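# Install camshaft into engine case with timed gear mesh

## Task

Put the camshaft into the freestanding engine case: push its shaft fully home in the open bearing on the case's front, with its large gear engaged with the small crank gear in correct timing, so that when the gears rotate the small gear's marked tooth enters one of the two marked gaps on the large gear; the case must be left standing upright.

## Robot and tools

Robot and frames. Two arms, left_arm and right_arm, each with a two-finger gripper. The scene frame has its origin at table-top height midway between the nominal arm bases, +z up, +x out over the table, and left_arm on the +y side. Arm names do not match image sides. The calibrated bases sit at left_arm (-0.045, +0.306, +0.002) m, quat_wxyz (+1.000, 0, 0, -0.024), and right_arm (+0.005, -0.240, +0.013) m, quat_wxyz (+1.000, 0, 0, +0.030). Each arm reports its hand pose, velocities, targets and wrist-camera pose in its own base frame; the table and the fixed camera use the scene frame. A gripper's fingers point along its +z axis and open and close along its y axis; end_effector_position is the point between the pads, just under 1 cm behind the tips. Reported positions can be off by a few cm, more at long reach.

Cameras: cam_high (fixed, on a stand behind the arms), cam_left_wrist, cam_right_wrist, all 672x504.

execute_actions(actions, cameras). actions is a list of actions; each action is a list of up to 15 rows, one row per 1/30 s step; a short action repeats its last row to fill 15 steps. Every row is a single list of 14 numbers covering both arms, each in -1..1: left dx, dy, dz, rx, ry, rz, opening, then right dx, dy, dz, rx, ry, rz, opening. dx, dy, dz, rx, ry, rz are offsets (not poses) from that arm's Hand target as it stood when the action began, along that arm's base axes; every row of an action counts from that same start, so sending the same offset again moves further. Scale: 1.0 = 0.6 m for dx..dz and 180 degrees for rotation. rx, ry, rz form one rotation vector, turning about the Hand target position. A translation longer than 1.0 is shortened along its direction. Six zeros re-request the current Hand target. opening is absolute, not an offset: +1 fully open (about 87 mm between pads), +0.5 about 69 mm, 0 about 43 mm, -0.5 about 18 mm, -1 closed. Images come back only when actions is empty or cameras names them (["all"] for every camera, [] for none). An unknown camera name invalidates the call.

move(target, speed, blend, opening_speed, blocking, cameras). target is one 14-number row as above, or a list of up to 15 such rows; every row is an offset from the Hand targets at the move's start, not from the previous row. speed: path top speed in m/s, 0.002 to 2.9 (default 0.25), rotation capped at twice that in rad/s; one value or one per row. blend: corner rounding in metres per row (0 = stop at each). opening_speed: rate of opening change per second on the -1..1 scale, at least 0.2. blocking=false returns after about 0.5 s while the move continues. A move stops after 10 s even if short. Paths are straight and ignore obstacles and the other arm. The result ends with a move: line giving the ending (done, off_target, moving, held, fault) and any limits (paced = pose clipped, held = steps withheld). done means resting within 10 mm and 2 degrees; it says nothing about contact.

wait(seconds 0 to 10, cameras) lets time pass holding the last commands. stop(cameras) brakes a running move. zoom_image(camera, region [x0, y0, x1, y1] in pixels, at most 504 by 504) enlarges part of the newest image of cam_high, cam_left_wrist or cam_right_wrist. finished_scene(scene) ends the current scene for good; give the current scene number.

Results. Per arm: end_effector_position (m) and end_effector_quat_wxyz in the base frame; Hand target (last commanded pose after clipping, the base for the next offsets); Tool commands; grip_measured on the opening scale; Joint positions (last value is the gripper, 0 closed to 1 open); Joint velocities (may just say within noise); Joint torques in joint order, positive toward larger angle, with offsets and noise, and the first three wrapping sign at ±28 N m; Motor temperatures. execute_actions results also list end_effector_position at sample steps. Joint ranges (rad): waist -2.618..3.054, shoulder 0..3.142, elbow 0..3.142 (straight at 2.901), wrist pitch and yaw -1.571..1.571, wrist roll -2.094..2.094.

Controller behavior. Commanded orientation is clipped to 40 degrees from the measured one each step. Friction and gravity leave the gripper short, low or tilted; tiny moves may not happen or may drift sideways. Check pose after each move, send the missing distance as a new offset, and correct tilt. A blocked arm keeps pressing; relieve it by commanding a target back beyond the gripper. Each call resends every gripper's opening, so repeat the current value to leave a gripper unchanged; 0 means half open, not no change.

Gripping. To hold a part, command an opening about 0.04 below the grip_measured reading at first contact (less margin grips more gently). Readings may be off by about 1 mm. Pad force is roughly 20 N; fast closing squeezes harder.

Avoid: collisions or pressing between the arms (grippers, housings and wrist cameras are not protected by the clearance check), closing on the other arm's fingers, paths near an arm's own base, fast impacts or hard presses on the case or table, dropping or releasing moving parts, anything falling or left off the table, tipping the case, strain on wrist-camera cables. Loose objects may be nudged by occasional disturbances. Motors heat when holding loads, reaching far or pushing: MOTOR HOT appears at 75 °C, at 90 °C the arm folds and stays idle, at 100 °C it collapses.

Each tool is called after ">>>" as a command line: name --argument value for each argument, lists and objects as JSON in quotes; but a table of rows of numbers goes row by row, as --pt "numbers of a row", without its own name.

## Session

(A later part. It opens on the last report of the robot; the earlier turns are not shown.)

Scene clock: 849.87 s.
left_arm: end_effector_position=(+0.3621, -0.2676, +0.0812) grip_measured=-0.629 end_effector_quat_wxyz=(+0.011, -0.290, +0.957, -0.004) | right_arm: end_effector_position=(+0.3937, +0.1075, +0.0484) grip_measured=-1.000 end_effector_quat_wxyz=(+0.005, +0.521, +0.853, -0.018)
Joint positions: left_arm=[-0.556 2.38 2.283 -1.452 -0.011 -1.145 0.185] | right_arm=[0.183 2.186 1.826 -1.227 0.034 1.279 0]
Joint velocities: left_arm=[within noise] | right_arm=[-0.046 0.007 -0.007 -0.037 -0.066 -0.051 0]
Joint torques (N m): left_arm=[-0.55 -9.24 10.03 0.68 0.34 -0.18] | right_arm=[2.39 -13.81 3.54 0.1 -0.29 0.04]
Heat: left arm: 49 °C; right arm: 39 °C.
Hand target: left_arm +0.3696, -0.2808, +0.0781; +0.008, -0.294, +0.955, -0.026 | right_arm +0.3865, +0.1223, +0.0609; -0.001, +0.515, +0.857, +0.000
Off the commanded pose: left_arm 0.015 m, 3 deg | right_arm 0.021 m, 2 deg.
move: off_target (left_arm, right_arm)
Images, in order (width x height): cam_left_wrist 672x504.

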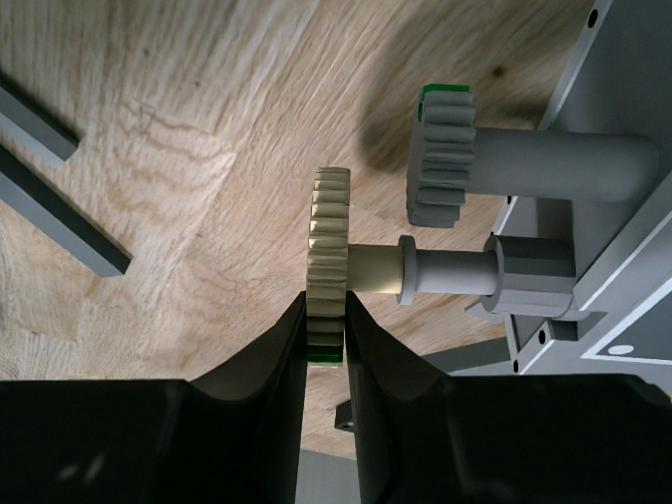

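>>> move --pt "-0.004 0.002 0.004 -0.008 -0.0245 0 -0.8 0 0 0 0 0 0 -1" --pt "0.004 0.001 0.008 -0.026 0.002 0 -0.8 0 0 0 0 0 0 -1" --pt "-0.002 -0.002 0.0 -0.008 -0.0245 0 -0.8 0 0 0 0 0 0 -1" --pt "0.006 -0.003 0.008 -0.026 0.002 0 -0.8 0 0 0 0 0 0 -1" --pt "0.0 -0.005 0.0 -0.008 -0.0245 0 -0.8 0 0 0 0 0 0 -1" --pt "0.003 -0.004 0.004 -0.017 -0.0112 0 -0.8 0 0 0 0 0 0 -1" --speed 0.06 --cameras '["cam_left_wrist"]'

>>> zoom_image --camera "cam_left_wrist" --region '[390, 180, 582, 350]'

Scene clock: 865.33 s.
left_arm: end_effector_position=(+0.3706, -0.2805, +0.0818) grip_measured=-0.640 end_effector_quat_wxyz=(+0.031, -0.291, +0.955, -0.052) | right_arm: end_effector_position=(+0.3937, +0.1075, +0.0484) grip_measured=-1.000 end_effector_quat_wxyz=(+0.005, +0.521, +0.853, -0.018)
Joint positions: left_arm=[-0.557 2.316 2.168 -1.304 0.022 -1.15 0.18] | right_arm=[0.183 2.186 1.826 -1.227 0.034 1.279 0]
Joint torques (N m): left_arm=[0.31 -9.55 9.78 0.45 0.3 -0.08] | right_arm=[2.35 -13.81 3.54 0.1 -0.28 0.04]
Heat: left arm: 50 °C; right arm: 40 °C.
Hand target: left_arm +0.3713, -0.2832, +0.0806; +0.017, -0.294, +0.954, -0.057 | right_arm +0.3865, +0.1223, +0.0609; -0.001, +0.515, +0.857, +0.000
Off the commanded pose: left_arm 0.003 m, 2 deg | right_arm 0.021 m, 2 deg.
move: off_target (right_arm)
Images, in order (width x height): cam_left_wrist 672x504.

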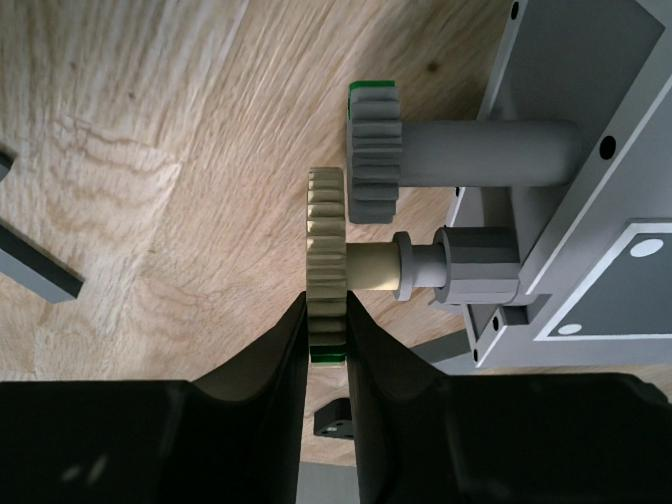

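Scaled by 2.625 from the camera's 672x504 image, which has a finer 960x720 frame.

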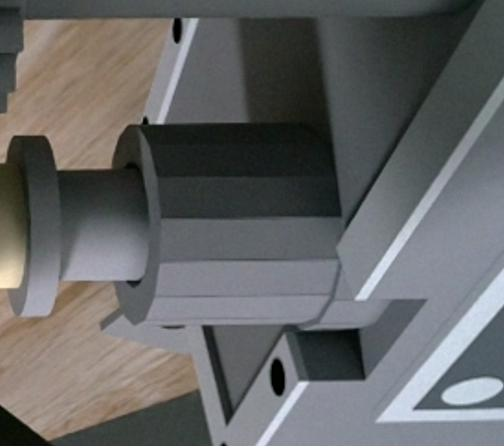

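>>> move --pt "-0.0035 -0.0015 0 0.012 -0.0175 0 -0.8 0 0 0 0 0 0 -1" --pt "-0.002 -0.001 0 0.0093 -0.0138 0 -0.8 0 0 0 0 0 0 -1" --speed 0.05 --cameras '["cam_left_wrist"]'

>>> zoom_image --camera "cam_left_wrist" --region '[290, 60, 490, 380]'

Scene clock: 924.97 s.
left_arm: end_effector_position=(+0.3699, -0.2814, +0.0810) grip_measured=-0.640 end_effector_quat_wxyz=(+0.038, -0.290, +0.955, -0.047) | right_arm: end_effector_position=(+0.3937, +0.1075, +0.0484) grip_measured=-1.000 end_effector_quat_wxyz=(+0.005, +0.521, +0.853, -0.018)
Joint positions: left_arm=[-0.567 2.313 2.162 -1.299 0.005 -1.156 0.18] | right_arm=[0.183 2.186 1.826 -1.227 0.034 1.279 0]
Joint torques (N m): left_arm=[-0.83 -11.66 6.16 0.77 -0.1 -0.17] | right_arm=[2.35 -13.81 3.51 0.1 -0.28 0.04]
Motor temperatures (°C): left_arm=[23 49 42 25 26 25 28] | right_arm=[25 43 36 36 27 26 27]
Heat: left arm: 49 °C; right arm: 43 °C.
Hand target: left_arm +0.3701, -0.2838, +0.0806; +0.042, -0.292, +0.954, -0.050 | right_arm +0.3865, +0.1223, +0.0609; -0.001, +0.515, +0.857, +0.000
Off the commanded pose: left_arm 0.002 m, 1 deg | right_arm 0.021 m, 2 deg.
move: off_target (right_arm)
Images, in order (width x height): cam_left_wrist 672x504.

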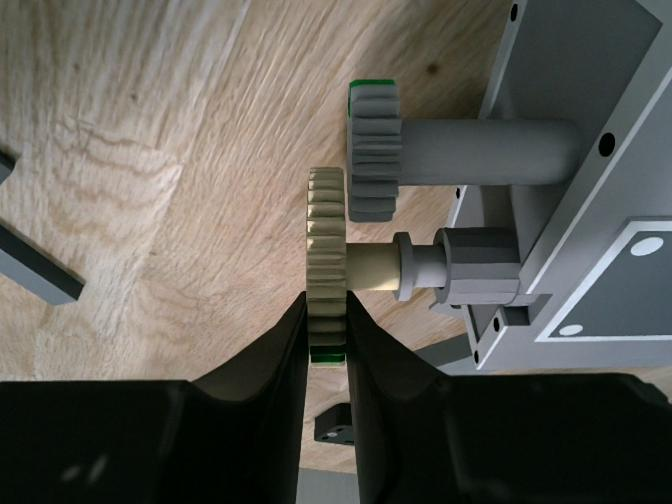

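Scaled by 1.575 from the camera's 672x504 image, which has a finer 960x720 frame.

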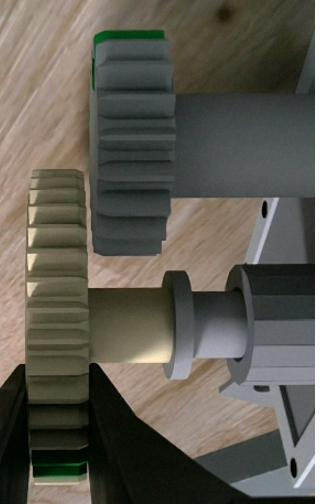

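>>> move --pt "0.0005 -0.0065 0.003 -0.003 -0.01 0 -0.8 0 0 0 0 0 0 -1" --pt "0.0065 -0.0065 -0.002 -0.009 0.0 0 -0.8 0 0 0 0 0 0 -1" --pt "0.0037 -0.0095 0.003 -0.003 -0.01 0 -0.8 0 0 0 0 0 0 -1" --pt "0.0097 -0.0095 -0.002 -0.009 0.0 0 -0.8 0 0 0 0 0 0 -1" --pt "0.0067 -0.0105 0.0 -0.006 -0.005 0 -0.8 0 0 0 0 0 0 -1" --speed 0.05 --cameras '["cam_left_wrist"]'

>>> zoom_image --camera "cam_left_wrist" --region '[290, 60, 490, 380]'

Scene clock: 935.90 s.
left_arm: end_effector_position=(+0.3698, -0.2821, +0.0820) grip_measured=-0.640 end_effector_quat_wxyz=(+0.044, -0.289, +0.955, -0.049) | right_arm: end_effector_position=(+0.3937, +0.1075, +0.0484) grip_measured=-1.000 end_effector_quat_wxyz=(+0.005, +0.521, +0.853, -0.018)
Joint positions: left_arm=[-0.571 2.3 2.145 -1.284 -0.003 -1.159 0.18] | right_arm=[0.183 2.186 1.826 -1.227 0.034 1.279 0]
Joint torques (N m): left_arm=[-0.8 -10.28 8.18 0.88 0.07 -0.18] | right_arm=[2.37 -13.79 3.51 0.1 -0.29 0.04]
Heat: left arm: 53 °C; right arm: 43 °C.
Hand target: left_arm +0.3742, -0.2900, +0.0805; +0.047, -0.292, +0.953, -0.061 | right_arm +0.3865, +0.1223, +0.0609; -0.001, +0.515, +0.857, +0.000
Off the commanded pose: left_arm 0.009 m, 1 deg | right_arm 0.021 m, 2 deg.
move: off_target (right_arm)
Images, in order (width x height): cam_left_wrist 672x504.

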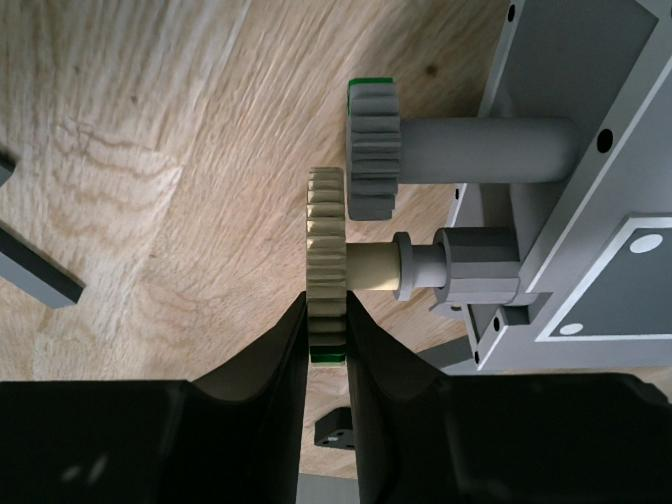

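Scaled by 1.575 from the camera's 672x504 image, which has a finer 960x720 frame.

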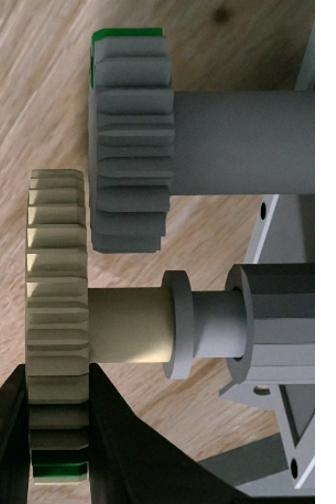

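>>> move --pt "-0.0025 -0.0015 0 0.0062 -0.0092 0 -0.8 0 0 0 0 0 0 -1" --pt "0 0 0 0 0 0 -0.8 0 0 0 0 0 0 -1" --pt "0.003 0.002 0 -0.0062 0.0092 0 -0.8 0 0 0 0 0 0 -1" --pt "0 0 0 0 0 0 -0.8 0 0 0 0 0 0 -1" --speed 0.02 --cameras '["cam_left_wrist"]'

>>> zoom_image --camera "cam_left_wrist" --region '[290, 60, 490, 380]'

Scene clock: 949.90 s.
left_arm: end_effector_position=(+0.3701, -0.2822, +0.0819) grip_measured=-0.640 end_effector_quat_wxyz=(+0.038, -0.290, +0.955, -0.051) | right_arm: end_effector_position=(+0.3937, +0.1075, +0.0484) grip_measured=-1.000 end_effector_quat_wxyz=(+0.005, +0.521, +0.853, -0.018)
Joint positions: left_arm=[-0.567 2.309 2.158 -1.293 0.008 -1.156 0.18] | right_arm=[0.183 2.186 1.826 -1.227 0.034 1.279 0]
Joint torques (N m): left_arm=[-1.24 -10.96 7.05 0.97 -0.06 -0.21] | right_arm=[2.35 -13.79 3.52 0.1 -0.28 0.04]
Heat: left arm: 53 °C; right arm: 43 °C.
Hand target: left_arm +0.3741, -0.2901, +0.0806; +0.047, -0.292, +0.953, -0.061 | right_arm +0.3865, +0.1223, +0.0609; -0.001, +0.515, +0.857, +0.000
Off the commanded pose: left_arm 0.009 m, 2 deg | right_arm 0.021 m, 2 deg.
move: off_target (right_arm)
Images, in order (width x height): cam_left_wrist 672x504.

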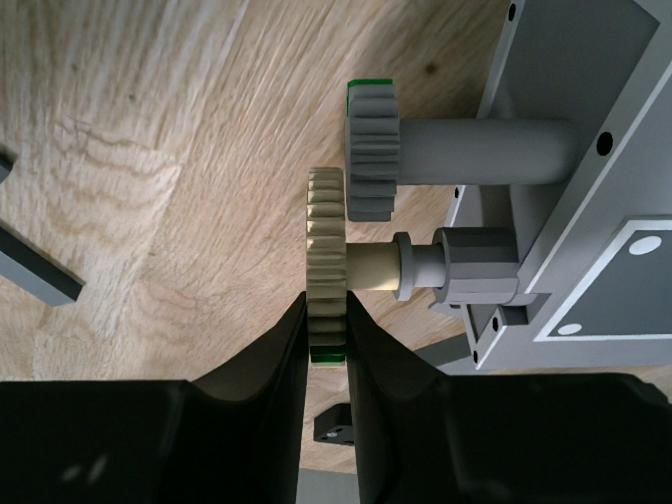

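Scaled by 1.575 from the camera's 672x504 image, which has a finer 960x720 frame.

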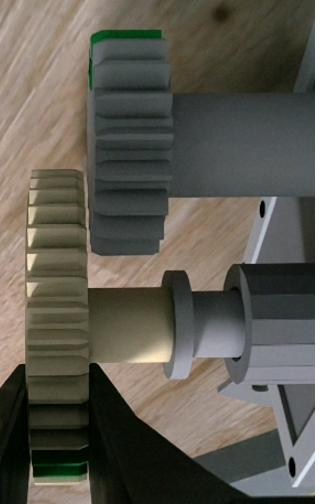

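>>> move --pt "-0.0045 -0.003 0 0.009 -0.0133 0 -0.8 0 0 0 0 0 0 -1" --pt "0.0045 0.003 0 -0.009 0.0133 0 -0.8 0 0 0 0 0 0 -1" --pt "0.001 -0.0015 0 0 0 0 -0.8 0 0 0 0 0 0 -1" --speed 0.02 --cameras '["cam_left_wrist"]'

>>> zoom_image --camera "cam_left_wrist" --region '[290, 60, 490, 380]'

Scene clock: 963.17 s.
left_arm: end_effector_position=(+0.3705, -0.2824, +0.0814) grip_measured=-0.640 end_effector_quat_wxyz=(+0.034, -0.289, +0.955, -0.050) | right_arm: end_effector_position=(+0.3937, +0.1075, +0.0484) grip_measured=-1.000 end_effector_quat_wxyz=(+0.005, +0.521, +0.853, -0.018)
Joint positions: left_arm=[-0.565 2.32 2.175 -1.305 0.013 -1.153 0.18] | right_arm=[0.183 2.186 1.826 -1.227 0.034 1.279 0]
Joint torques (N m): left_arm=[-1.5 -11.45 6.38 1.03 -0.11 -0.25] | right_arm=[2.32 -13.81 3.55 0.1 -0.28 0.04]
Heat: left arm: 53 °C; right arm: 44 °C.
Hand target: left_arm +0.3747, -0.2909, +0.0806; +0.047, -0.292, +0.953, -0.061 | right_arm +0.3865, +0.1223, +0.0609; -0.001, +0.515, +0.857, +0.000
Off the commanded pose: left_arm 0.010 m, 2 deg | right_arm 0.021 m, 2 deg.
move: off_target (right_arm)
Images, in order (width x height): cam_left_wrist 672x504.

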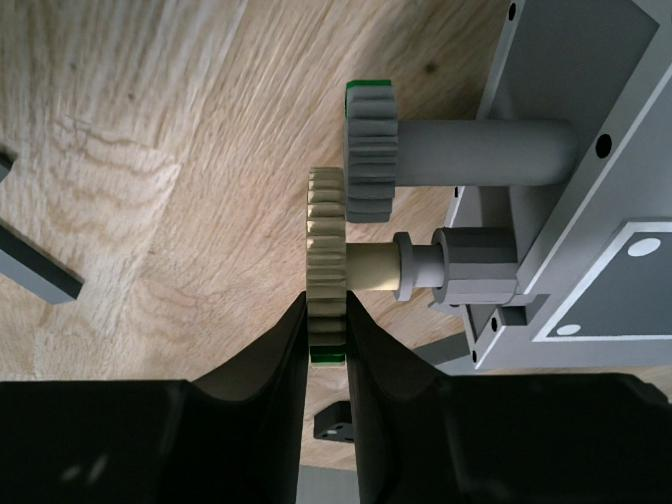

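Scaled by 1.575 from the camera's 672x504 image, which has a finer 960x720 frame.

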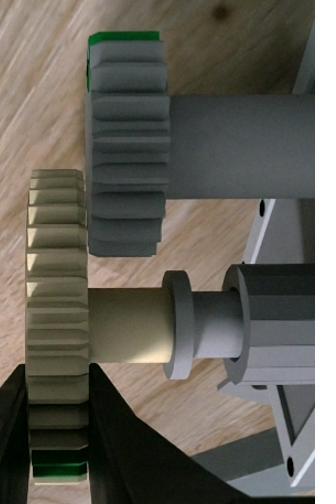

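>>> move --pt "-0.002 -0.004 0.004 0.004 -0.016 0 -0.8 0 0 0 0 0 0 -1" --pt "0.006 -0.004 0.006 -0.014 0.009 0 -0.8 0 0 0 0 0 0 -1" --pt "0.0 -0.0075 -0.002 0.004 -0.016 0 -0.8 0 0 0 0 0 0 -1" --pt "0.008 -0.0075 0.006 -0.014 0.009 0 -0.8 0 0 0 0 0 0 -1" --pt "0.003 -0.01 -0.002 0.004 -0.016 0 -0.8 0 0 0 0 0 0 -1" --pt "0.0065 -0.0095 0.002 -0.005 -0.0035 0 -0.8 0 0 0 0 0 0 -1" --speed 0.06 --cameras '["cam_left_wrist"]'

>>> zoom_image --camera "cam_left_wrist" --region '[290, 60, 490, 380]'

Scene clock: 975.97 s.
left_arm: end_effector_position=(+0.3711, -0.2858, +0.0824) grip_measured=-0.640 end_effector_quat_wxyz=(+0.053, -0.290, +0.955, -0.047) | right_arm: end_effector_position=(+0.3937, +0.1075, +0.0484) grip_measured=-1.000 end_effector_quat_wxyz=(+0.005, +0.521, +0.853, -0.018)
Joint positions: left_arm=[-0.582 2.305 2.157 -1.281 -0.021 -1.17 0.18] | right_arm=[0.183 2.186 1.826 -1.227 0.034 1.279 0]
Joint torques (N m): left_arm=[-0.05 -9.52 9.74 0.94 0.34 -0.12] | right_arm=[2.35 -13.82 3.52 0.1 -0.28 0.04]
Heat: left arm: 53 °C; right arm: 44 °C.
Hand target: left_arm +0.3786, -0.2967, +0.0817; +0.050, -0.292, +0.953, -0.070 | right_arm +0.3865, +0.1223, +0.0609; -0.001, +0.515, +0.857, +0.000
Off the commanded pose: left_arm 0.013 m, 3 deg | right_arm 0.021 m, 2 deg.
move: off_target (left_arm, right_arm)
Images, in order (width x height): cam_left_wrist 672x504.

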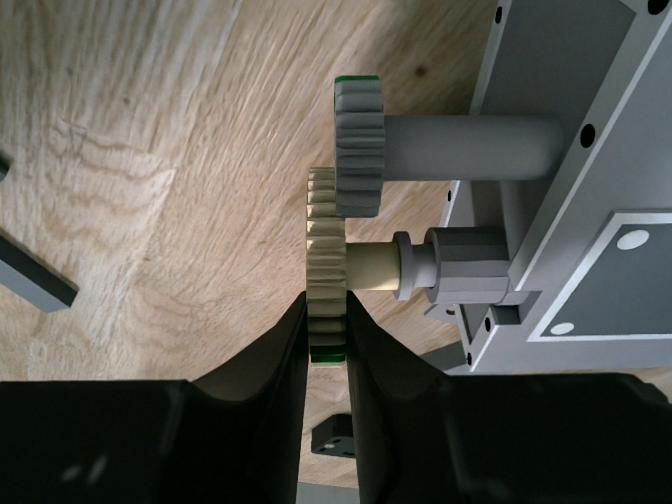

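Scaled by 1.575 from the camera's 672x504 image, which has a finer 960x720 frame.

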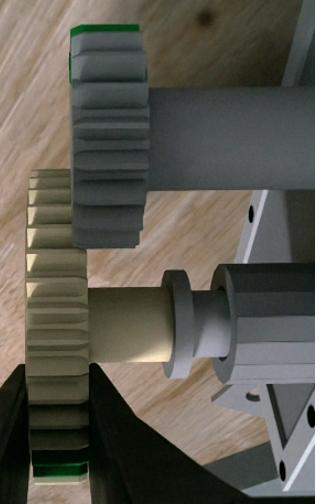

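>>> move --pt "-0.003 -0.002 0.004 0.004 -0.009 0 -0.8 0 0 0 0 0 0 -1" --pt "0.007 -0.003 0.006 -0.012 0.002 0 -0.8 0 0 0 0 0 0 -1" --pt "0.0 -0.0065 -0.002 0.004 -0.009 0 -0.8 0 0 0 0 0 0 -1" --pt "0.008 -0.0075 0.006 -0.012 0.002 0 -0.8 0 0 0 0 0 0 -1" --pt "0.003 -0.01 -0.002 0.004 -0.009 0 -0.8 0 0 0 0 0 0 -1" --pt "0.0065 -0.0105 0.002 -0.005 -0.0035 0 -0.8 0 0 0 0 0 0 -1" --speed 0.06 --cameras '["cam_left_wrist","cam_right_wrist"]'

>>> zoom_image --camera "cam_left_wrist" --region '[290, 60, 490, 380]'

Scene clock: 985.97 s.
left_arm: end_effector_position=(+0.3727, -0.2886, +0.0824) grip_measured=-0.640 end_effector_quat_wxyz=(+0.052, -0.289, +0.955, -0.049) | right_arm: end_effector_position=(+0.3937, +0.1075, +0.0484) grip_measured=-1.000 end_effector_quat_wxyz=(+0.005, +0.521, +0.853, -0.018)
Joint positions: left_arm=[-0.584 2.319 2.179 -1.289 -0.018 -1.17 0.18] | right_arm=[0.183 2.186 1.826 -1.227 0.034 1.279 0]
Joint torques (N m): left_arm=[-0.27 -9.7 9.88 1.09 0.38 -0.17] | right_arm=[2.36 -13.78 3.54 0.1 -0.28 0.04]
Heat: left arm: 53 °C; right arm: 45 °C.
Hand target: left_arm +0.3825, -0.3030, +0.0829; +0.053, -0.292, +0.952, -0.079 | right_arm +0.3865, +0.1223, +0.0609; -0.001, +0.515, +0.857, +0.000
Off the commanded pose: left_arm 0.017 m, 3 deg | right_arm 0.021 m, 2 deg.
move: off_target (left_arm, right_arm)
Images, in order (width x height): cam_left_wrist 672x504, cam_right_wrist 672x504.

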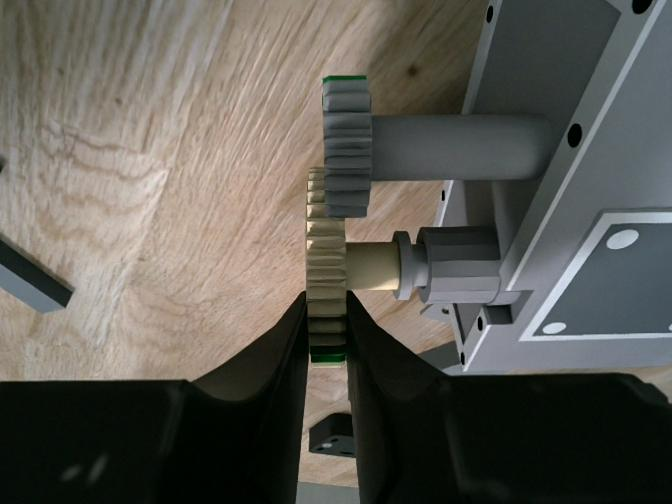

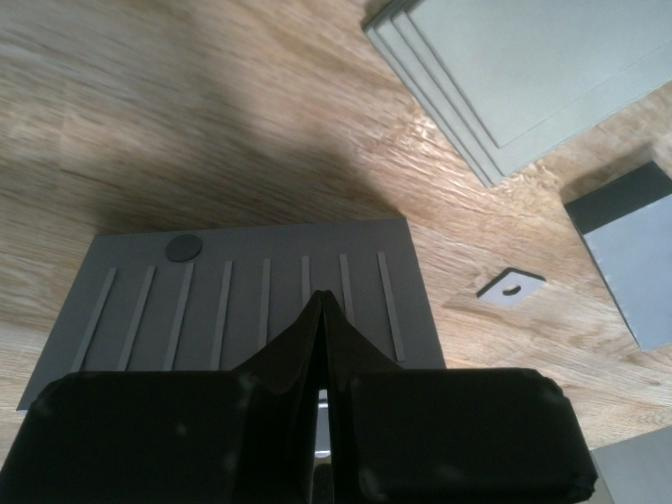

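Scaled by 1.575 from the camera's 672x504 image, which has a finer 960x720 frame.

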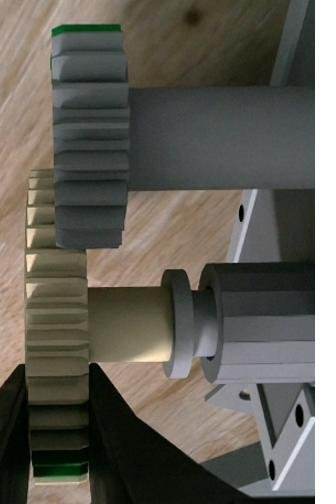

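Progressing. Repeat.

>>> move --pt "-0.003 -0.002 0.004 0.004 -0.009 0 -0.8 0 0 0 0 0 0 -1" --pt "0.007 -0.002 0.006 -0.012 0.002 0 -0.8 0 0 0 0 0 0 -1" --pt "-0.001 -0.0045 -0.002 0.004 -0.009 0 -0.8 0 0 0 0 0 0 -1" --pt "0.007 -0.0055 0.006 -0.012 0.002 0 -0.8 0 0 0 0 0 0 -1" --pt "0.001 -0.008 -0.002 0.004 -0.009 0 -0.8 0 0 0 0 0 0 -1" --pt "0.008 -0.0085 0.006 -0.012 0.002 0 -0.8 0 0 0 0 0 0 -1" --pt "0.001 -0.008 -0.002 0.004 -0.009 0 -0.8 0 0 0 0 0 0 -1" --pt "0.0035 -0.008 0.002 -0.004 -0.0035 0 -0.8 0 0 0 0 0 0 -1" --speed 0.07 --cameras '["cam_left_wrist","cam_right_wrist"]'

>>> zoom_image --camera "cam_left_wrist" --region '[290, 60, 490, 380]'

Scene clock: 998.47 s.
left_arm: end_effector_position=(+0.3748, -0.2918, +0.0826) grip_measured=-0.640 end_effector_quat_wxyz=(+0.053, -0.288, +0.955, -0.051) | right_arm: end_effector_position=(+0.3937, +0.1075, +0.0484) grip_measured=-1.000 end_effector_quat_wxyz=(+0.005, +0.521, +0.853, -0.018)
Joint positions: left_arm=[-0.587 2.334 2.206 -1.296 -0.017 -1.172 0.18] | right_arm=[0.183 2.186 1.826 -1.227 0.034 1.279 0]
Joint torques (N m): left_arm=[-0.43 -10.62 8.46 1.26 0.42 -0.2] | right_arm=[2.37 -13.79 3.52 0.1 -0.29 0.04]
Motor temperatures (°C): left_arm=[23 54 41 27 26 25 28] | right_arm=[25 45 35 33 27 26 27]
Heat: left arm: 54 °C; right arm: 45 °C.
Hand target: left_arm +0.3847, -0.3078, +0.0842; +0.056, -0.292, +0.951, -0.087 | right_arm +0.3865, +0.1223, +0.0609; -0.001, +0.515, +0.857, +0.000
Off the commanded pose: left_arm 0.019 m, 4 deg | right_arm 0.021 m, 2 deg.
move: off_target (left_arm, right_arm)
Images, in order (width x height): cam_left_wrist 672x504, cam_right_wrist 672x504.

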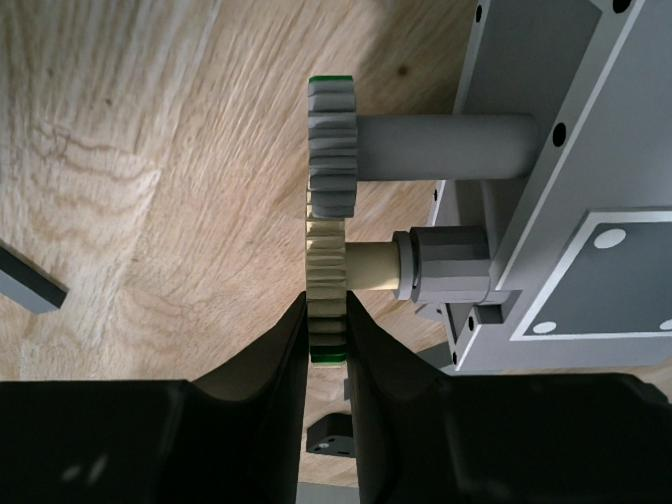

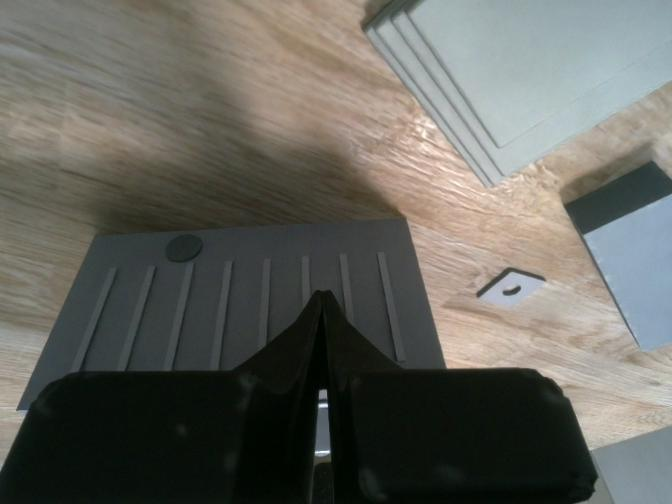

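Scaled by 1.575 from the camera's 672x504 image, which has a finer 960x720 frame.

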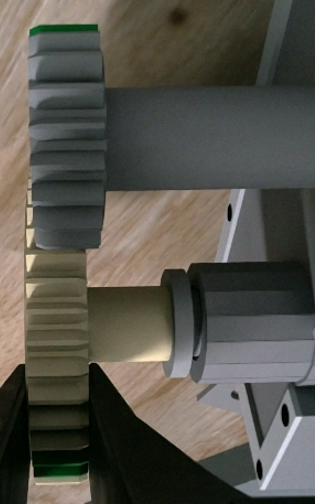

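>>> move --pt "-0.003 -0.001 0.004 0.004 -0.009 0 -0.8 0 0 0 0 0 0 -1" --pt "0.007 -0.002 0.006 -0.012 0.002 0 -0.8 0 0 0 0 0 0 -1" --pt "-0.001 -0.0045 -0.002 0.004 -0.009 0 -0.8 0 0 0 0 0 0 -1" --pt "0.007 -0.0055 0.006 -0.012 0.002 0 -0.8 0 0 0 0 0 0 -1" --pt "0.001 -0.006 -0.002 0.004 -0.009 0 -0.8 0 0 0 0 0 0 -1" --pt "0.0035 -0.006 0.002 -0.004 -0.0035 0 -0.8 0 0 0 0 0 0 -1" --speed 0.07 --cameras '["cam_left_wrist"]'

>>> zoom_image --camera "cam_left_wrist" --region '[290, 60, 490, 380]'

Scene clock: 1011.40 s.
left_arm: end_effector_position=(+0.3750, -0.2922, +0.0824) grip_measured=-0.640 end_effector_quat_wxyz=(+0.052, -0.288, +0.955, -0.053) | right_arm: end_effector_position=(+0.3937, +0.1075, +0.0484) grip_measured=-1.000 end_effector_quat_wxyz=(+0.005, +0.521, +0.853, -0.018)
Joint positions: left_arm=[-0.586 2.334 2.205 -1.293 -0.013 -1.171 0.18] | right_arm=[0.183 2.186 1.826 -1.227 0.034 1.279 0]
Joint torques (N m): left_arm=[-0.7 -10.78 8.57 1.39 0.43 -0.23] | right_arm=[2.36 -13.82 3.51 0.1 -0.29 0.04]
Motor temperatures (°C): left_arm=[23 56 42 28 26 25 28] | right_arm=[25 45 35 33 27 26 27]
Heat: left arm: 56 °C; right arm: 45 °C.
Hand target: left_arm +0.3868, -0.3114, +0.0855; +0.060, -0.292, +0.950, -0.094 | right_arm +0.3865, +0.1223, +0.0609; -0.001, +0.515, +0.857, +0.000
Off the commanded pose: left_arm 0.023 m, 5 deg | right_arm 0.021 m, 2 deg.
move: off_target (left_arm, right_arm)
Images, in order (width x height): cam_left_wrist 672x504.

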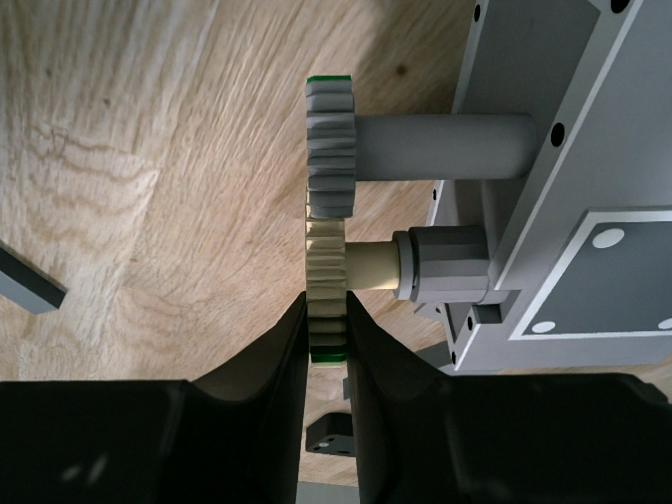

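Scaled by 1.575 from the camera's 672x504 image, which has a finer 960x720 frame.

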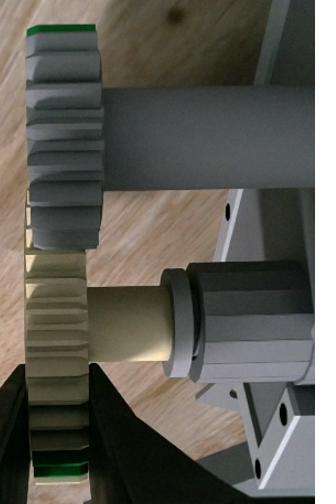

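>>> move --pt "-0.014 0.02 -0.002 0.006 0.004 0 -0.8 0.006 -0.012 0 0 0 0 -1" --pt "-0.023 0.0315 -0.003 0.012 0.008 0 -0.8 0.012 -0.024 0 0 0 0 -1" --pt "-0.023 0.0315 -0.003 0.012 0.008 0 -0.2 0.012 -0.024 0 0 0 0 -1" --pt "-0.04 0.037 0.11 0.012 0.008 0 -0.2 0.02 -0.04 0 0 0 0 -1" --speed '[0.06,0.06,0.06,0.1]' --cameras '["cam_left_wrist","cam_right_wrist"]'

Scene clock: 1025.53 s.
left_arm: end_effector_position=(+0.3680, -0.2881, +0.1500) grip_measured=-0.200 end_effector_quat_wxyz=(+0.064, -0.289, +0.952, -0.076) | right_arm: end_effector_position=(+0.3938, +0.0991, +0.0516) grip_measured=-1.000 end_effector_quat_wxyz=(-0.006, +0.515, +0.857, -0.008)
Joint positions: left_arm=[-0.582 2.297 2.408 -1.482 -0.001 -1.172 0.4] | right_arm=[0.152 2.186 1.834 -1.239 0.005 1.234 0]
Joint torques (N m): left_arm=[-0.68 -10.17 9.05 0.43 0.09 -0.16] | right_arm=[-0.36 -10.93 6.71 0.04 0.04 -0.1]
Motor temperatures (°C): left_arm=[23 58 42 28 26 25 28] | right_arm=[25 45 35 33 27 26 27]
Heat: left arm: 58 °C; right arm: 45 °C.
Hand target: left_arm +0.3628, -0.2893, +0.1513; +0.053, -0.292, +0.952, -0.073 | right_arm +0.3986, +0.0982, +0.0609; -0.001, +0.515, +0.857, +0.000
Off the commanded pose: left_arm 0.006 m, 1 deg | right_arm 0.010 m, 1 deg.
move: done
Images, in order (width x height): cam_left_wrist 672x504, cam_right_wrist 672x504.

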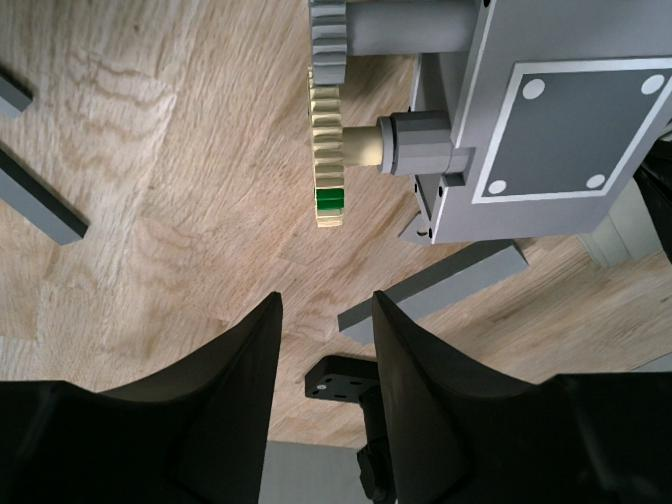

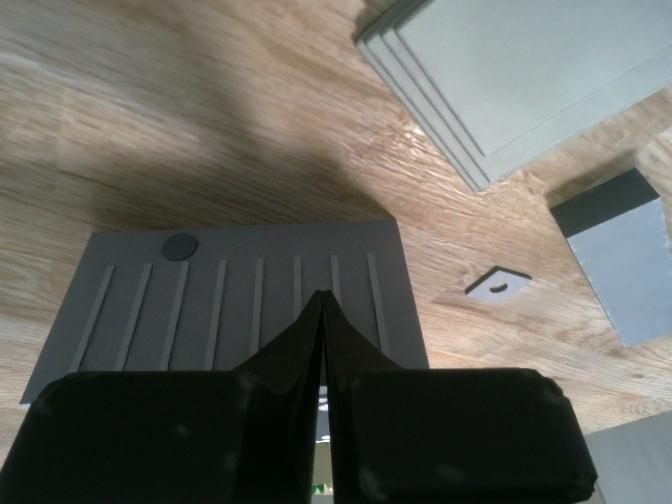

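>>> move --pt "0.0 0.0 0.08 0 0 0 -0.2 0 0 0 0 0 0 -1" --pt "-0.088 0.17 0.098 -0.03 -0.26 -0.18 0.3 0 0 0 0 0 0 -1" --pt "-0.063 0.124 -0.105 -0.0531 -0.513 -0.3537 0.5 0 0 0 0 0 0 -1" --speed 0.3 --blend 0.02 --cameras '["cam_left_wrist"]'

>>> zoom_image --camera "cam_left_wrist" --region '[200, 100, 450, 300]'

Scene clock: 1041.17 s.
left_arm: end_effector_position=(+0.3267, -0.2154, +0.0878) grip_measured=+0.500 end_effector_quat_wxyz=(+0.620, +0.329, +0.632, -0.328) | right_arm: end_effector_position=(+0.3938, +0.0991, +0.0516) grip_measured=-1.000 end_effector_quat_wxyz=(-0.006, +0.515, +0.857, -0.008)
Joint positions: left_arm=[-0.304 1.797 0.331 1.447 0.663 0.006 0.75] | right_arm=[0.152 2.186 1.834 -1.239 0.005 1.234 0]
Joint torques (N m): left_arm=[0.32 -4.01 3.88 2.53 0.25 -0.11] | right_arm=[-0.38 -10.93 6.71 0.04 0.03 -0.1]
Heat: left arm: 54 °C; right arm: 44 °C.
Hand target: left_arm +0.3248, -0.2149, +0.0884; +0.624, +0.332, +0.624, -0.332 | right_arm +0.3986, +0.0982, +0.0609; -0.001, +0.515, +0.857, +0.000
Off the commanded pose: left_arm 0.002 m, 1 deg | right_arm 0.010 m, 1 deg.
move: done; blend cut to 0 m at target 2
Images, in order (width x height): cam_left_wrist 672x504.

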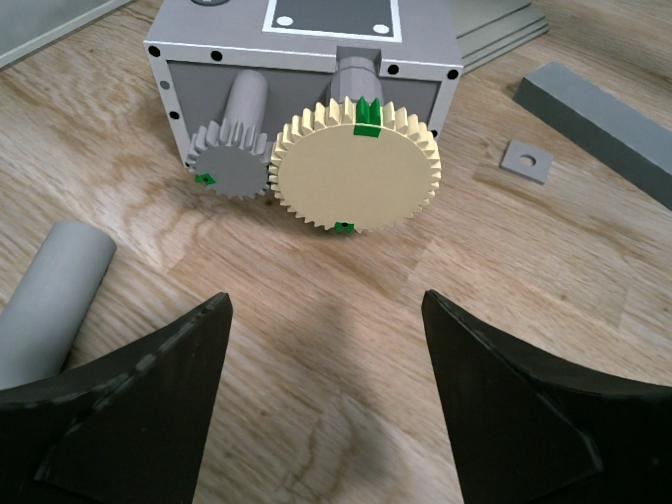

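Scaled by 2.016 from the camera's 672x504 image, which has a finer 960x720 frame.

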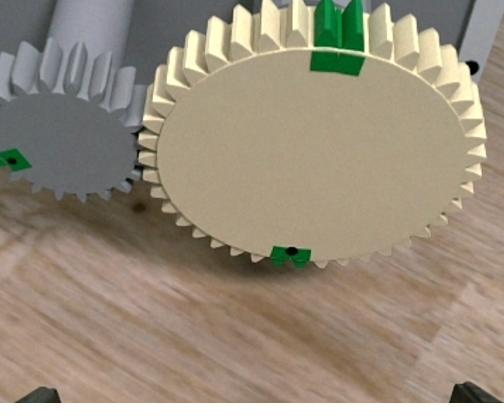

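>>> zoom_image --camera "cam_left_wrist" --region '[260, 90, 380, 240]'

>>> zoom_image --camera "cam_left_wrist" --region '[180, 110, 290, 210]'

>>> zoom_image --camera "cam_left_wrist" --region '[255, 140, 355, 240]'

Scaled by 3.360 from the camera's 672x504 image, which has a finer 960x720 frame.

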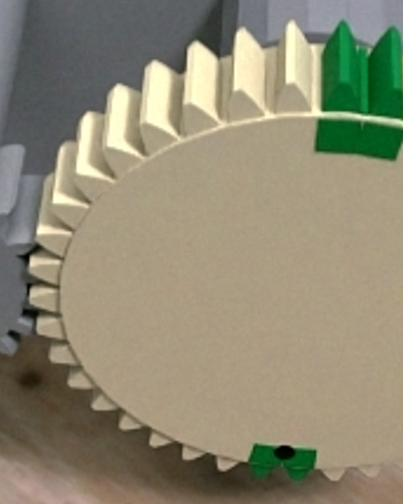

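Scaled by 4.582 from the camera's 672x504 image, which has a finer 960x720 frame.

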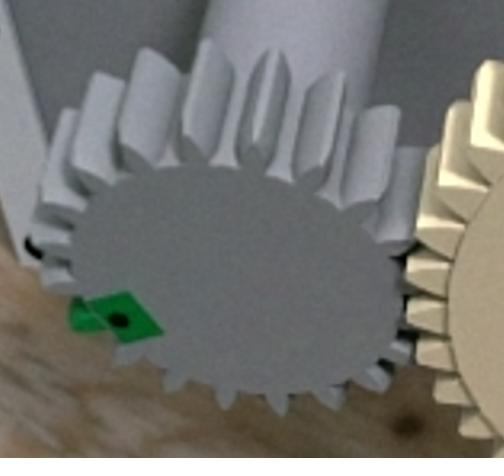

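Scaled by 5.040 from the camera's 672x504 image, which has a finer 960x720 frame.

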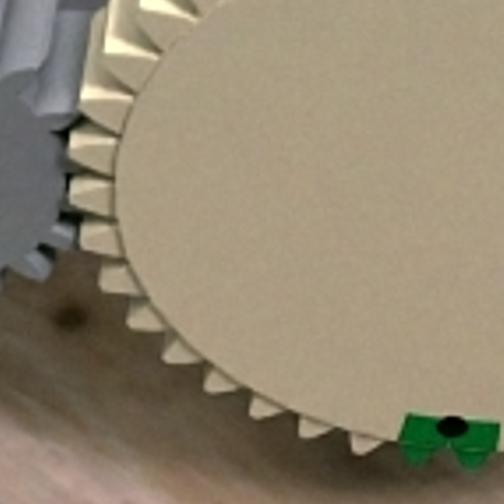

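>>> zoom_image --camera "cam_left_wrist" --region '[250, 150, 290, 200]'

Scaled by 10.080 from the camera's 672x504 image, which has a finer 960x720 frame.

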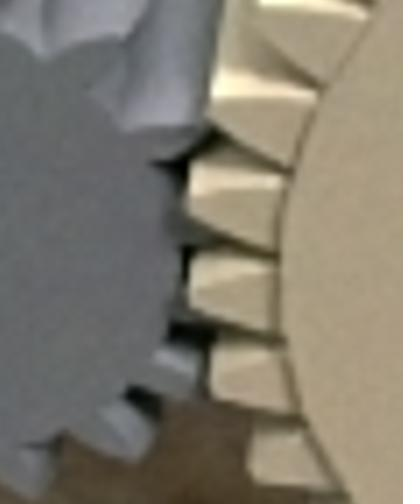

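>>> zoom_image --camera "cam_left_wrist" --region '[262, 90, 382, 180]'

>>> zoom_image --camera "cam_left_wrist" --region '[262, 160, 362, 240]'

>>> zoom_image --camera "cam_left_wrist" --region '[184, 112, 284, 202]'

Scaled by 4.200 from the camera's 672x504 image, which has a finer 960x720 frame.

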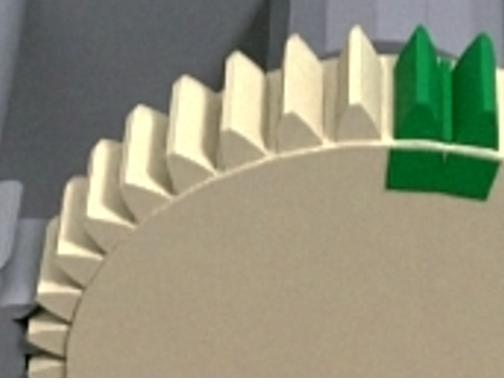

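Scaled by 5.040 from the camera's 672x504 image, which has a finer 960x720 frame.

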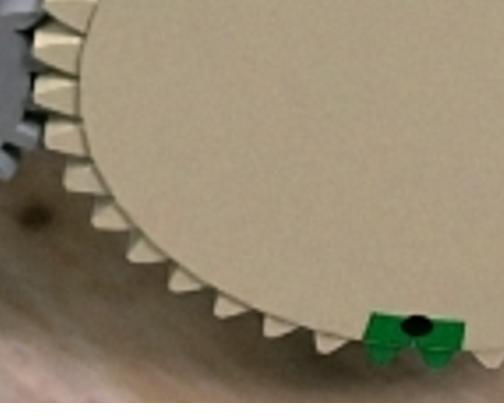

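Scaled by 5.040 from the camera's 672x504 image, which has a finer 960x720 frame.

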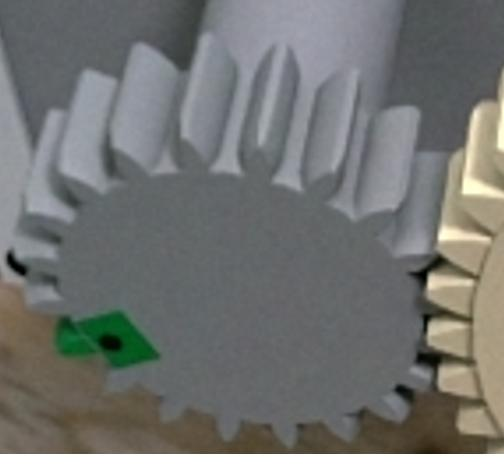

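>>> move --pt "-0.025 0.046 0.203 0 0 0 0.3 0.01 -0.02 0.0 0 0 0 -1" --pt "0.063 -0.124 0.21 0.0531 0.513 0.3537 -0.1 0.01 -0.02 0.19 0 0 0 -1" --pt "0.063 -0.124 0.12 0.0531 0.513 0.3537 -0.1 -0.045 0.08 0.19 0 0 0 -1" --speed '[0.2,0.3,0.15]' --cameras '["all"]'

Scene clock: 1301.93 s.
left_arm: end_effector_position=(+0.3770, -0.2990, +0.1769) grip_measured=-0.100 end_effector_quat_wxyz=(+0.089, -0.291, +0.946, -0.115) | right_arm: end_effector_position=(+0.3779, +0.1479, +0.1640) grip_measured=-1.000 end_effector_quat_wxyz=(+0.021, +0.514, +0.857, +0.029)
Joint positions: left_arm=[-0.587 2.299 2.508 -1.489 0.008 -1.186 0.45] | right_arm=[0.269 2.1 2.148 -1.548 -0.009 1.349 0]
Joint torques (N m): left_arm=[-0.17 -9.11 5.85 0.21 0 -0.03] | right_arm=[0.14 -12.88 3.62 0.21 0.07 0.02]
Motor temperatures (°C): left_arm=[23 37 35 53 26 25 25] | right_arm=[25 44 40 29 27 26 27]
Heat: left arm: 53 °C; right arm: 44 °C.
Hand target: left_arm +0.3626, -0.2892, +0.1605; +0.053, -0.292, +0.952, -0.073 | right_arm +0.3716, +0.1462, +0.1749; -0.001, +0.515, +0.857, +0.000
Off the commanded pose: left_arm 0.024 m, 6 deg | right_arm 0.013 m, 4 deg.
joint sent to its limit (left arm) — joint 4 (wrist pitch), lower limit. The joint targets still meet the commanded pose.
joint sent to its limit (right arm) — joint 4 (wrist pitch), lower limit. The joint targets are off in orientation, not in position.
move: off_target (left_arm, right_arm); target 2's new opening was sent with left_arm's hand 0.015 m and 13 deg from that target

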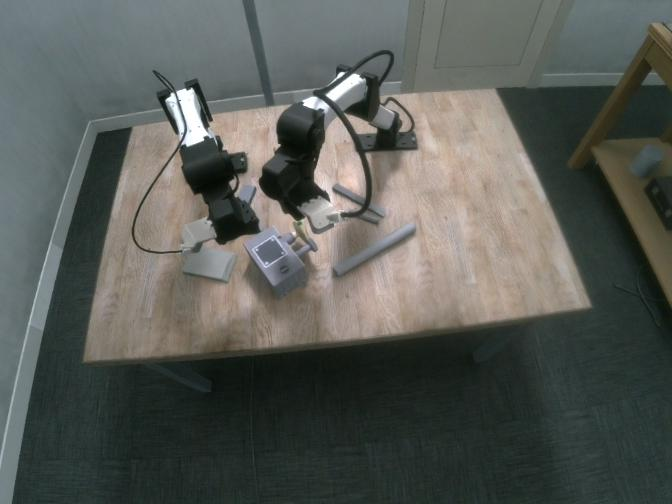

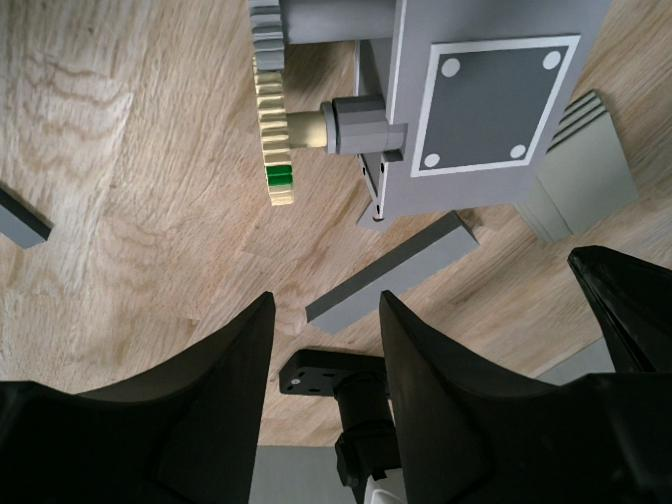

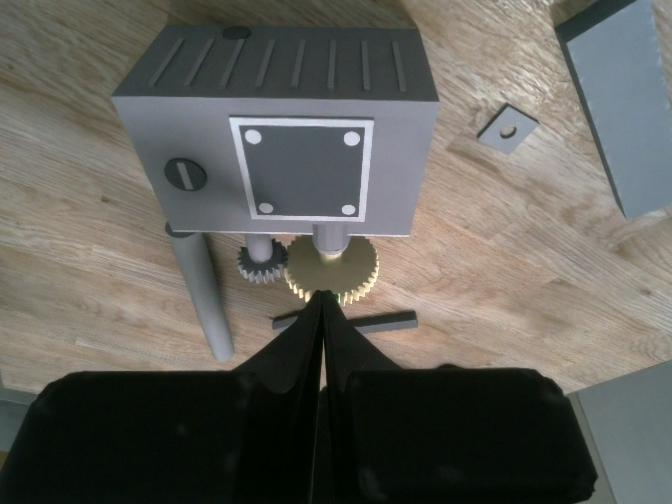

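>>> execute_actions --actions '[]'

Scene clock: 1324.90 s.
left_arm: end_effector_position=(+0.3770, -0.2990, +0.1769) grip_measured=-0.100 end_effector_quat_wxyz=(+0.089, -0.291, +0.946, -0.115) | right_arm: end_effector_position=(+0.3780, +0.1479, +0.1640) grip_measured=-1.000 end_effector_quat_wxyz=(+0.021, +0.514, +0.857, +0.029)
Joint positions: left_arm=[-0.587 2.299 2.508 -1.489 0.008 -1.186 0.45] | right_arm=[0.269 2.1 2.148 -1.548 -0.009 1.35 0]
Joint velocities: within noise
Joint torques (N m): left_arm=[-0.18 -9.11 5.85 0.21 0 -0.04] | right_arm=[0.16 -12.9 3.62 0.21 0.07 0.02]
Motor temperatures (°C): left_arm=[23 40 35 44 26 25 25] | right_arm=[25 46 38 29 27 26 27]
Heat: left arm: 44 °C; right arm: 46 °C.
Hand target: left_arm +0.3626, -0.2892, +0.1605; +0.053, -0.292, +0.952, -0.073 | right_arm +0.3716, +0.1462, +0.1749; -0.001, +0.515, +0.857, +0.000
Tool commands: left_gripper/opening=-0.1 right_gripper/opening=-1.0
Off the commanded pose: left_arm 0.024 m, 6 deg | right_arm 0.013 m, 4 deg.

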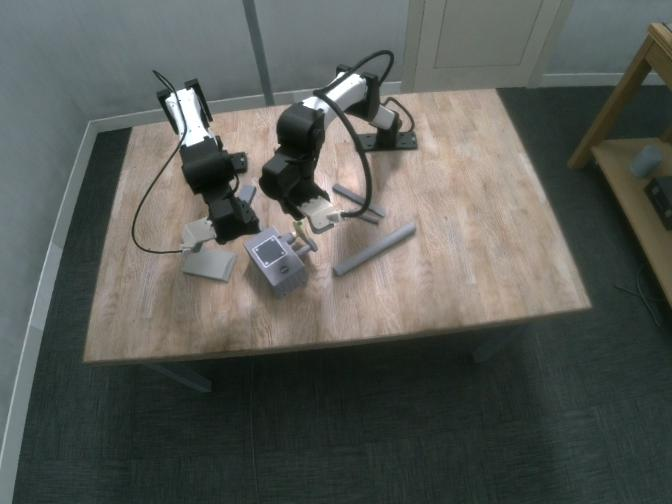

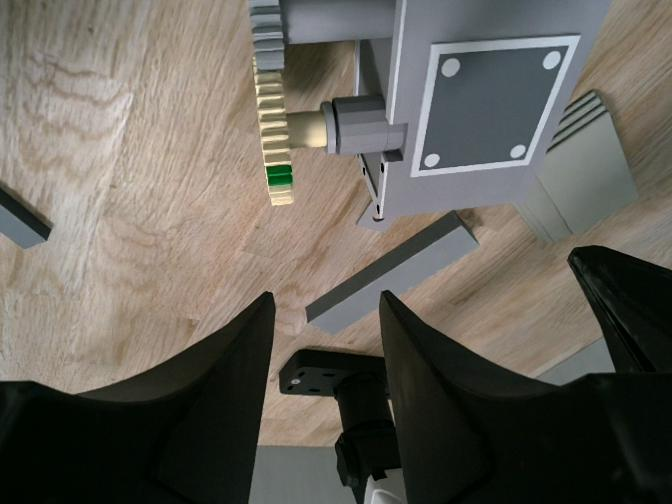

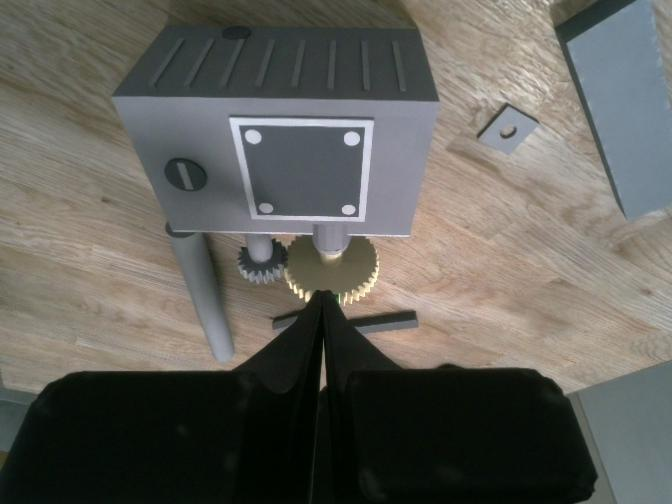

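>>> move --pt "0.0173 -0.0057 -0.08 0 0 0 -0.1 0.0507 -0.097 0 0 0 0 -1" --pt "0.0173 -0.0057 -0.142 0 0 0 -0.1 0.0507 -0.097 -0.1 0 0 0 -1" --speed 0.12 --cameras '["cam_left_wrist","cam_right_wrist"]'

Scene clock: 1334.07 s.
left_arm: end_effector_position=(+0.3668, -0.2976, +0.0712) grip_measured=-0.100 end_effector_quat_wxyz=(+0.036, -0.289, +0.954, -0.070) | right_arm: end_effector_position=(+0.3998, +0.0880, +0.1182) grip_measured=-1.000 end_effector_quat_wxyz=(-0.007, +0.520, +0.854, +0.002)
Joint positions: left_arm=[-0.588 2.299 2.092 -1.209 0.034 -1.179 0.45] | right_arm=[0.116 2.199 2.118 -1.499 -0.011 1.209 0]
Joint torques (N m): left_arm=[0.49 -12.85 5.7 0.89 -0.32 -0.03] | right_arm=[0.61 -10.3 3.88 0.34 0.21 -0.1]
Heat: left arm: 43 °C; right arm: 46 °C.
Hand target: left_arm +0.3730, -0.2927, +0.0753; +0.053, -0.292, +0.952, -0.073 | right_arm +0.4020, +0.0881, +0.1149; -0.001, +0.515, +0.857, +0.000
Off the commanded pose: left_arm 0.009 m, 2 deg | right_arm 0.004 m, 1 deg.
move: done
Images, in order (width x height): cam_left_wrist 672x504, cam_right_wrist 672x504.

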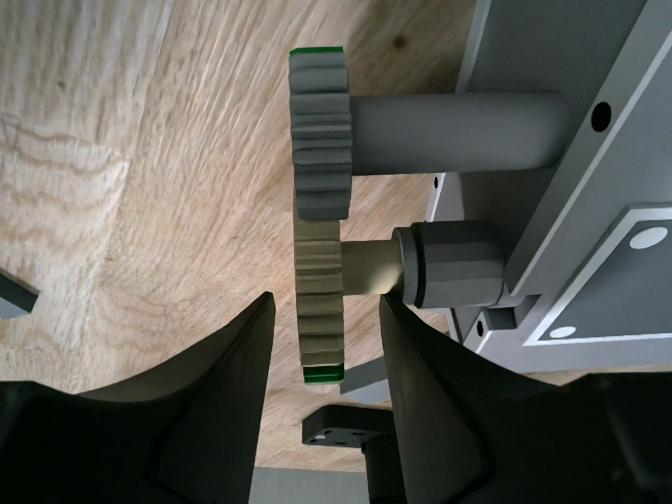

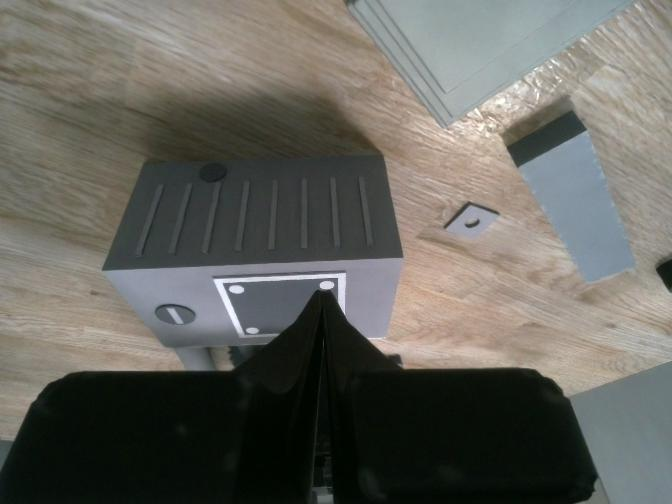

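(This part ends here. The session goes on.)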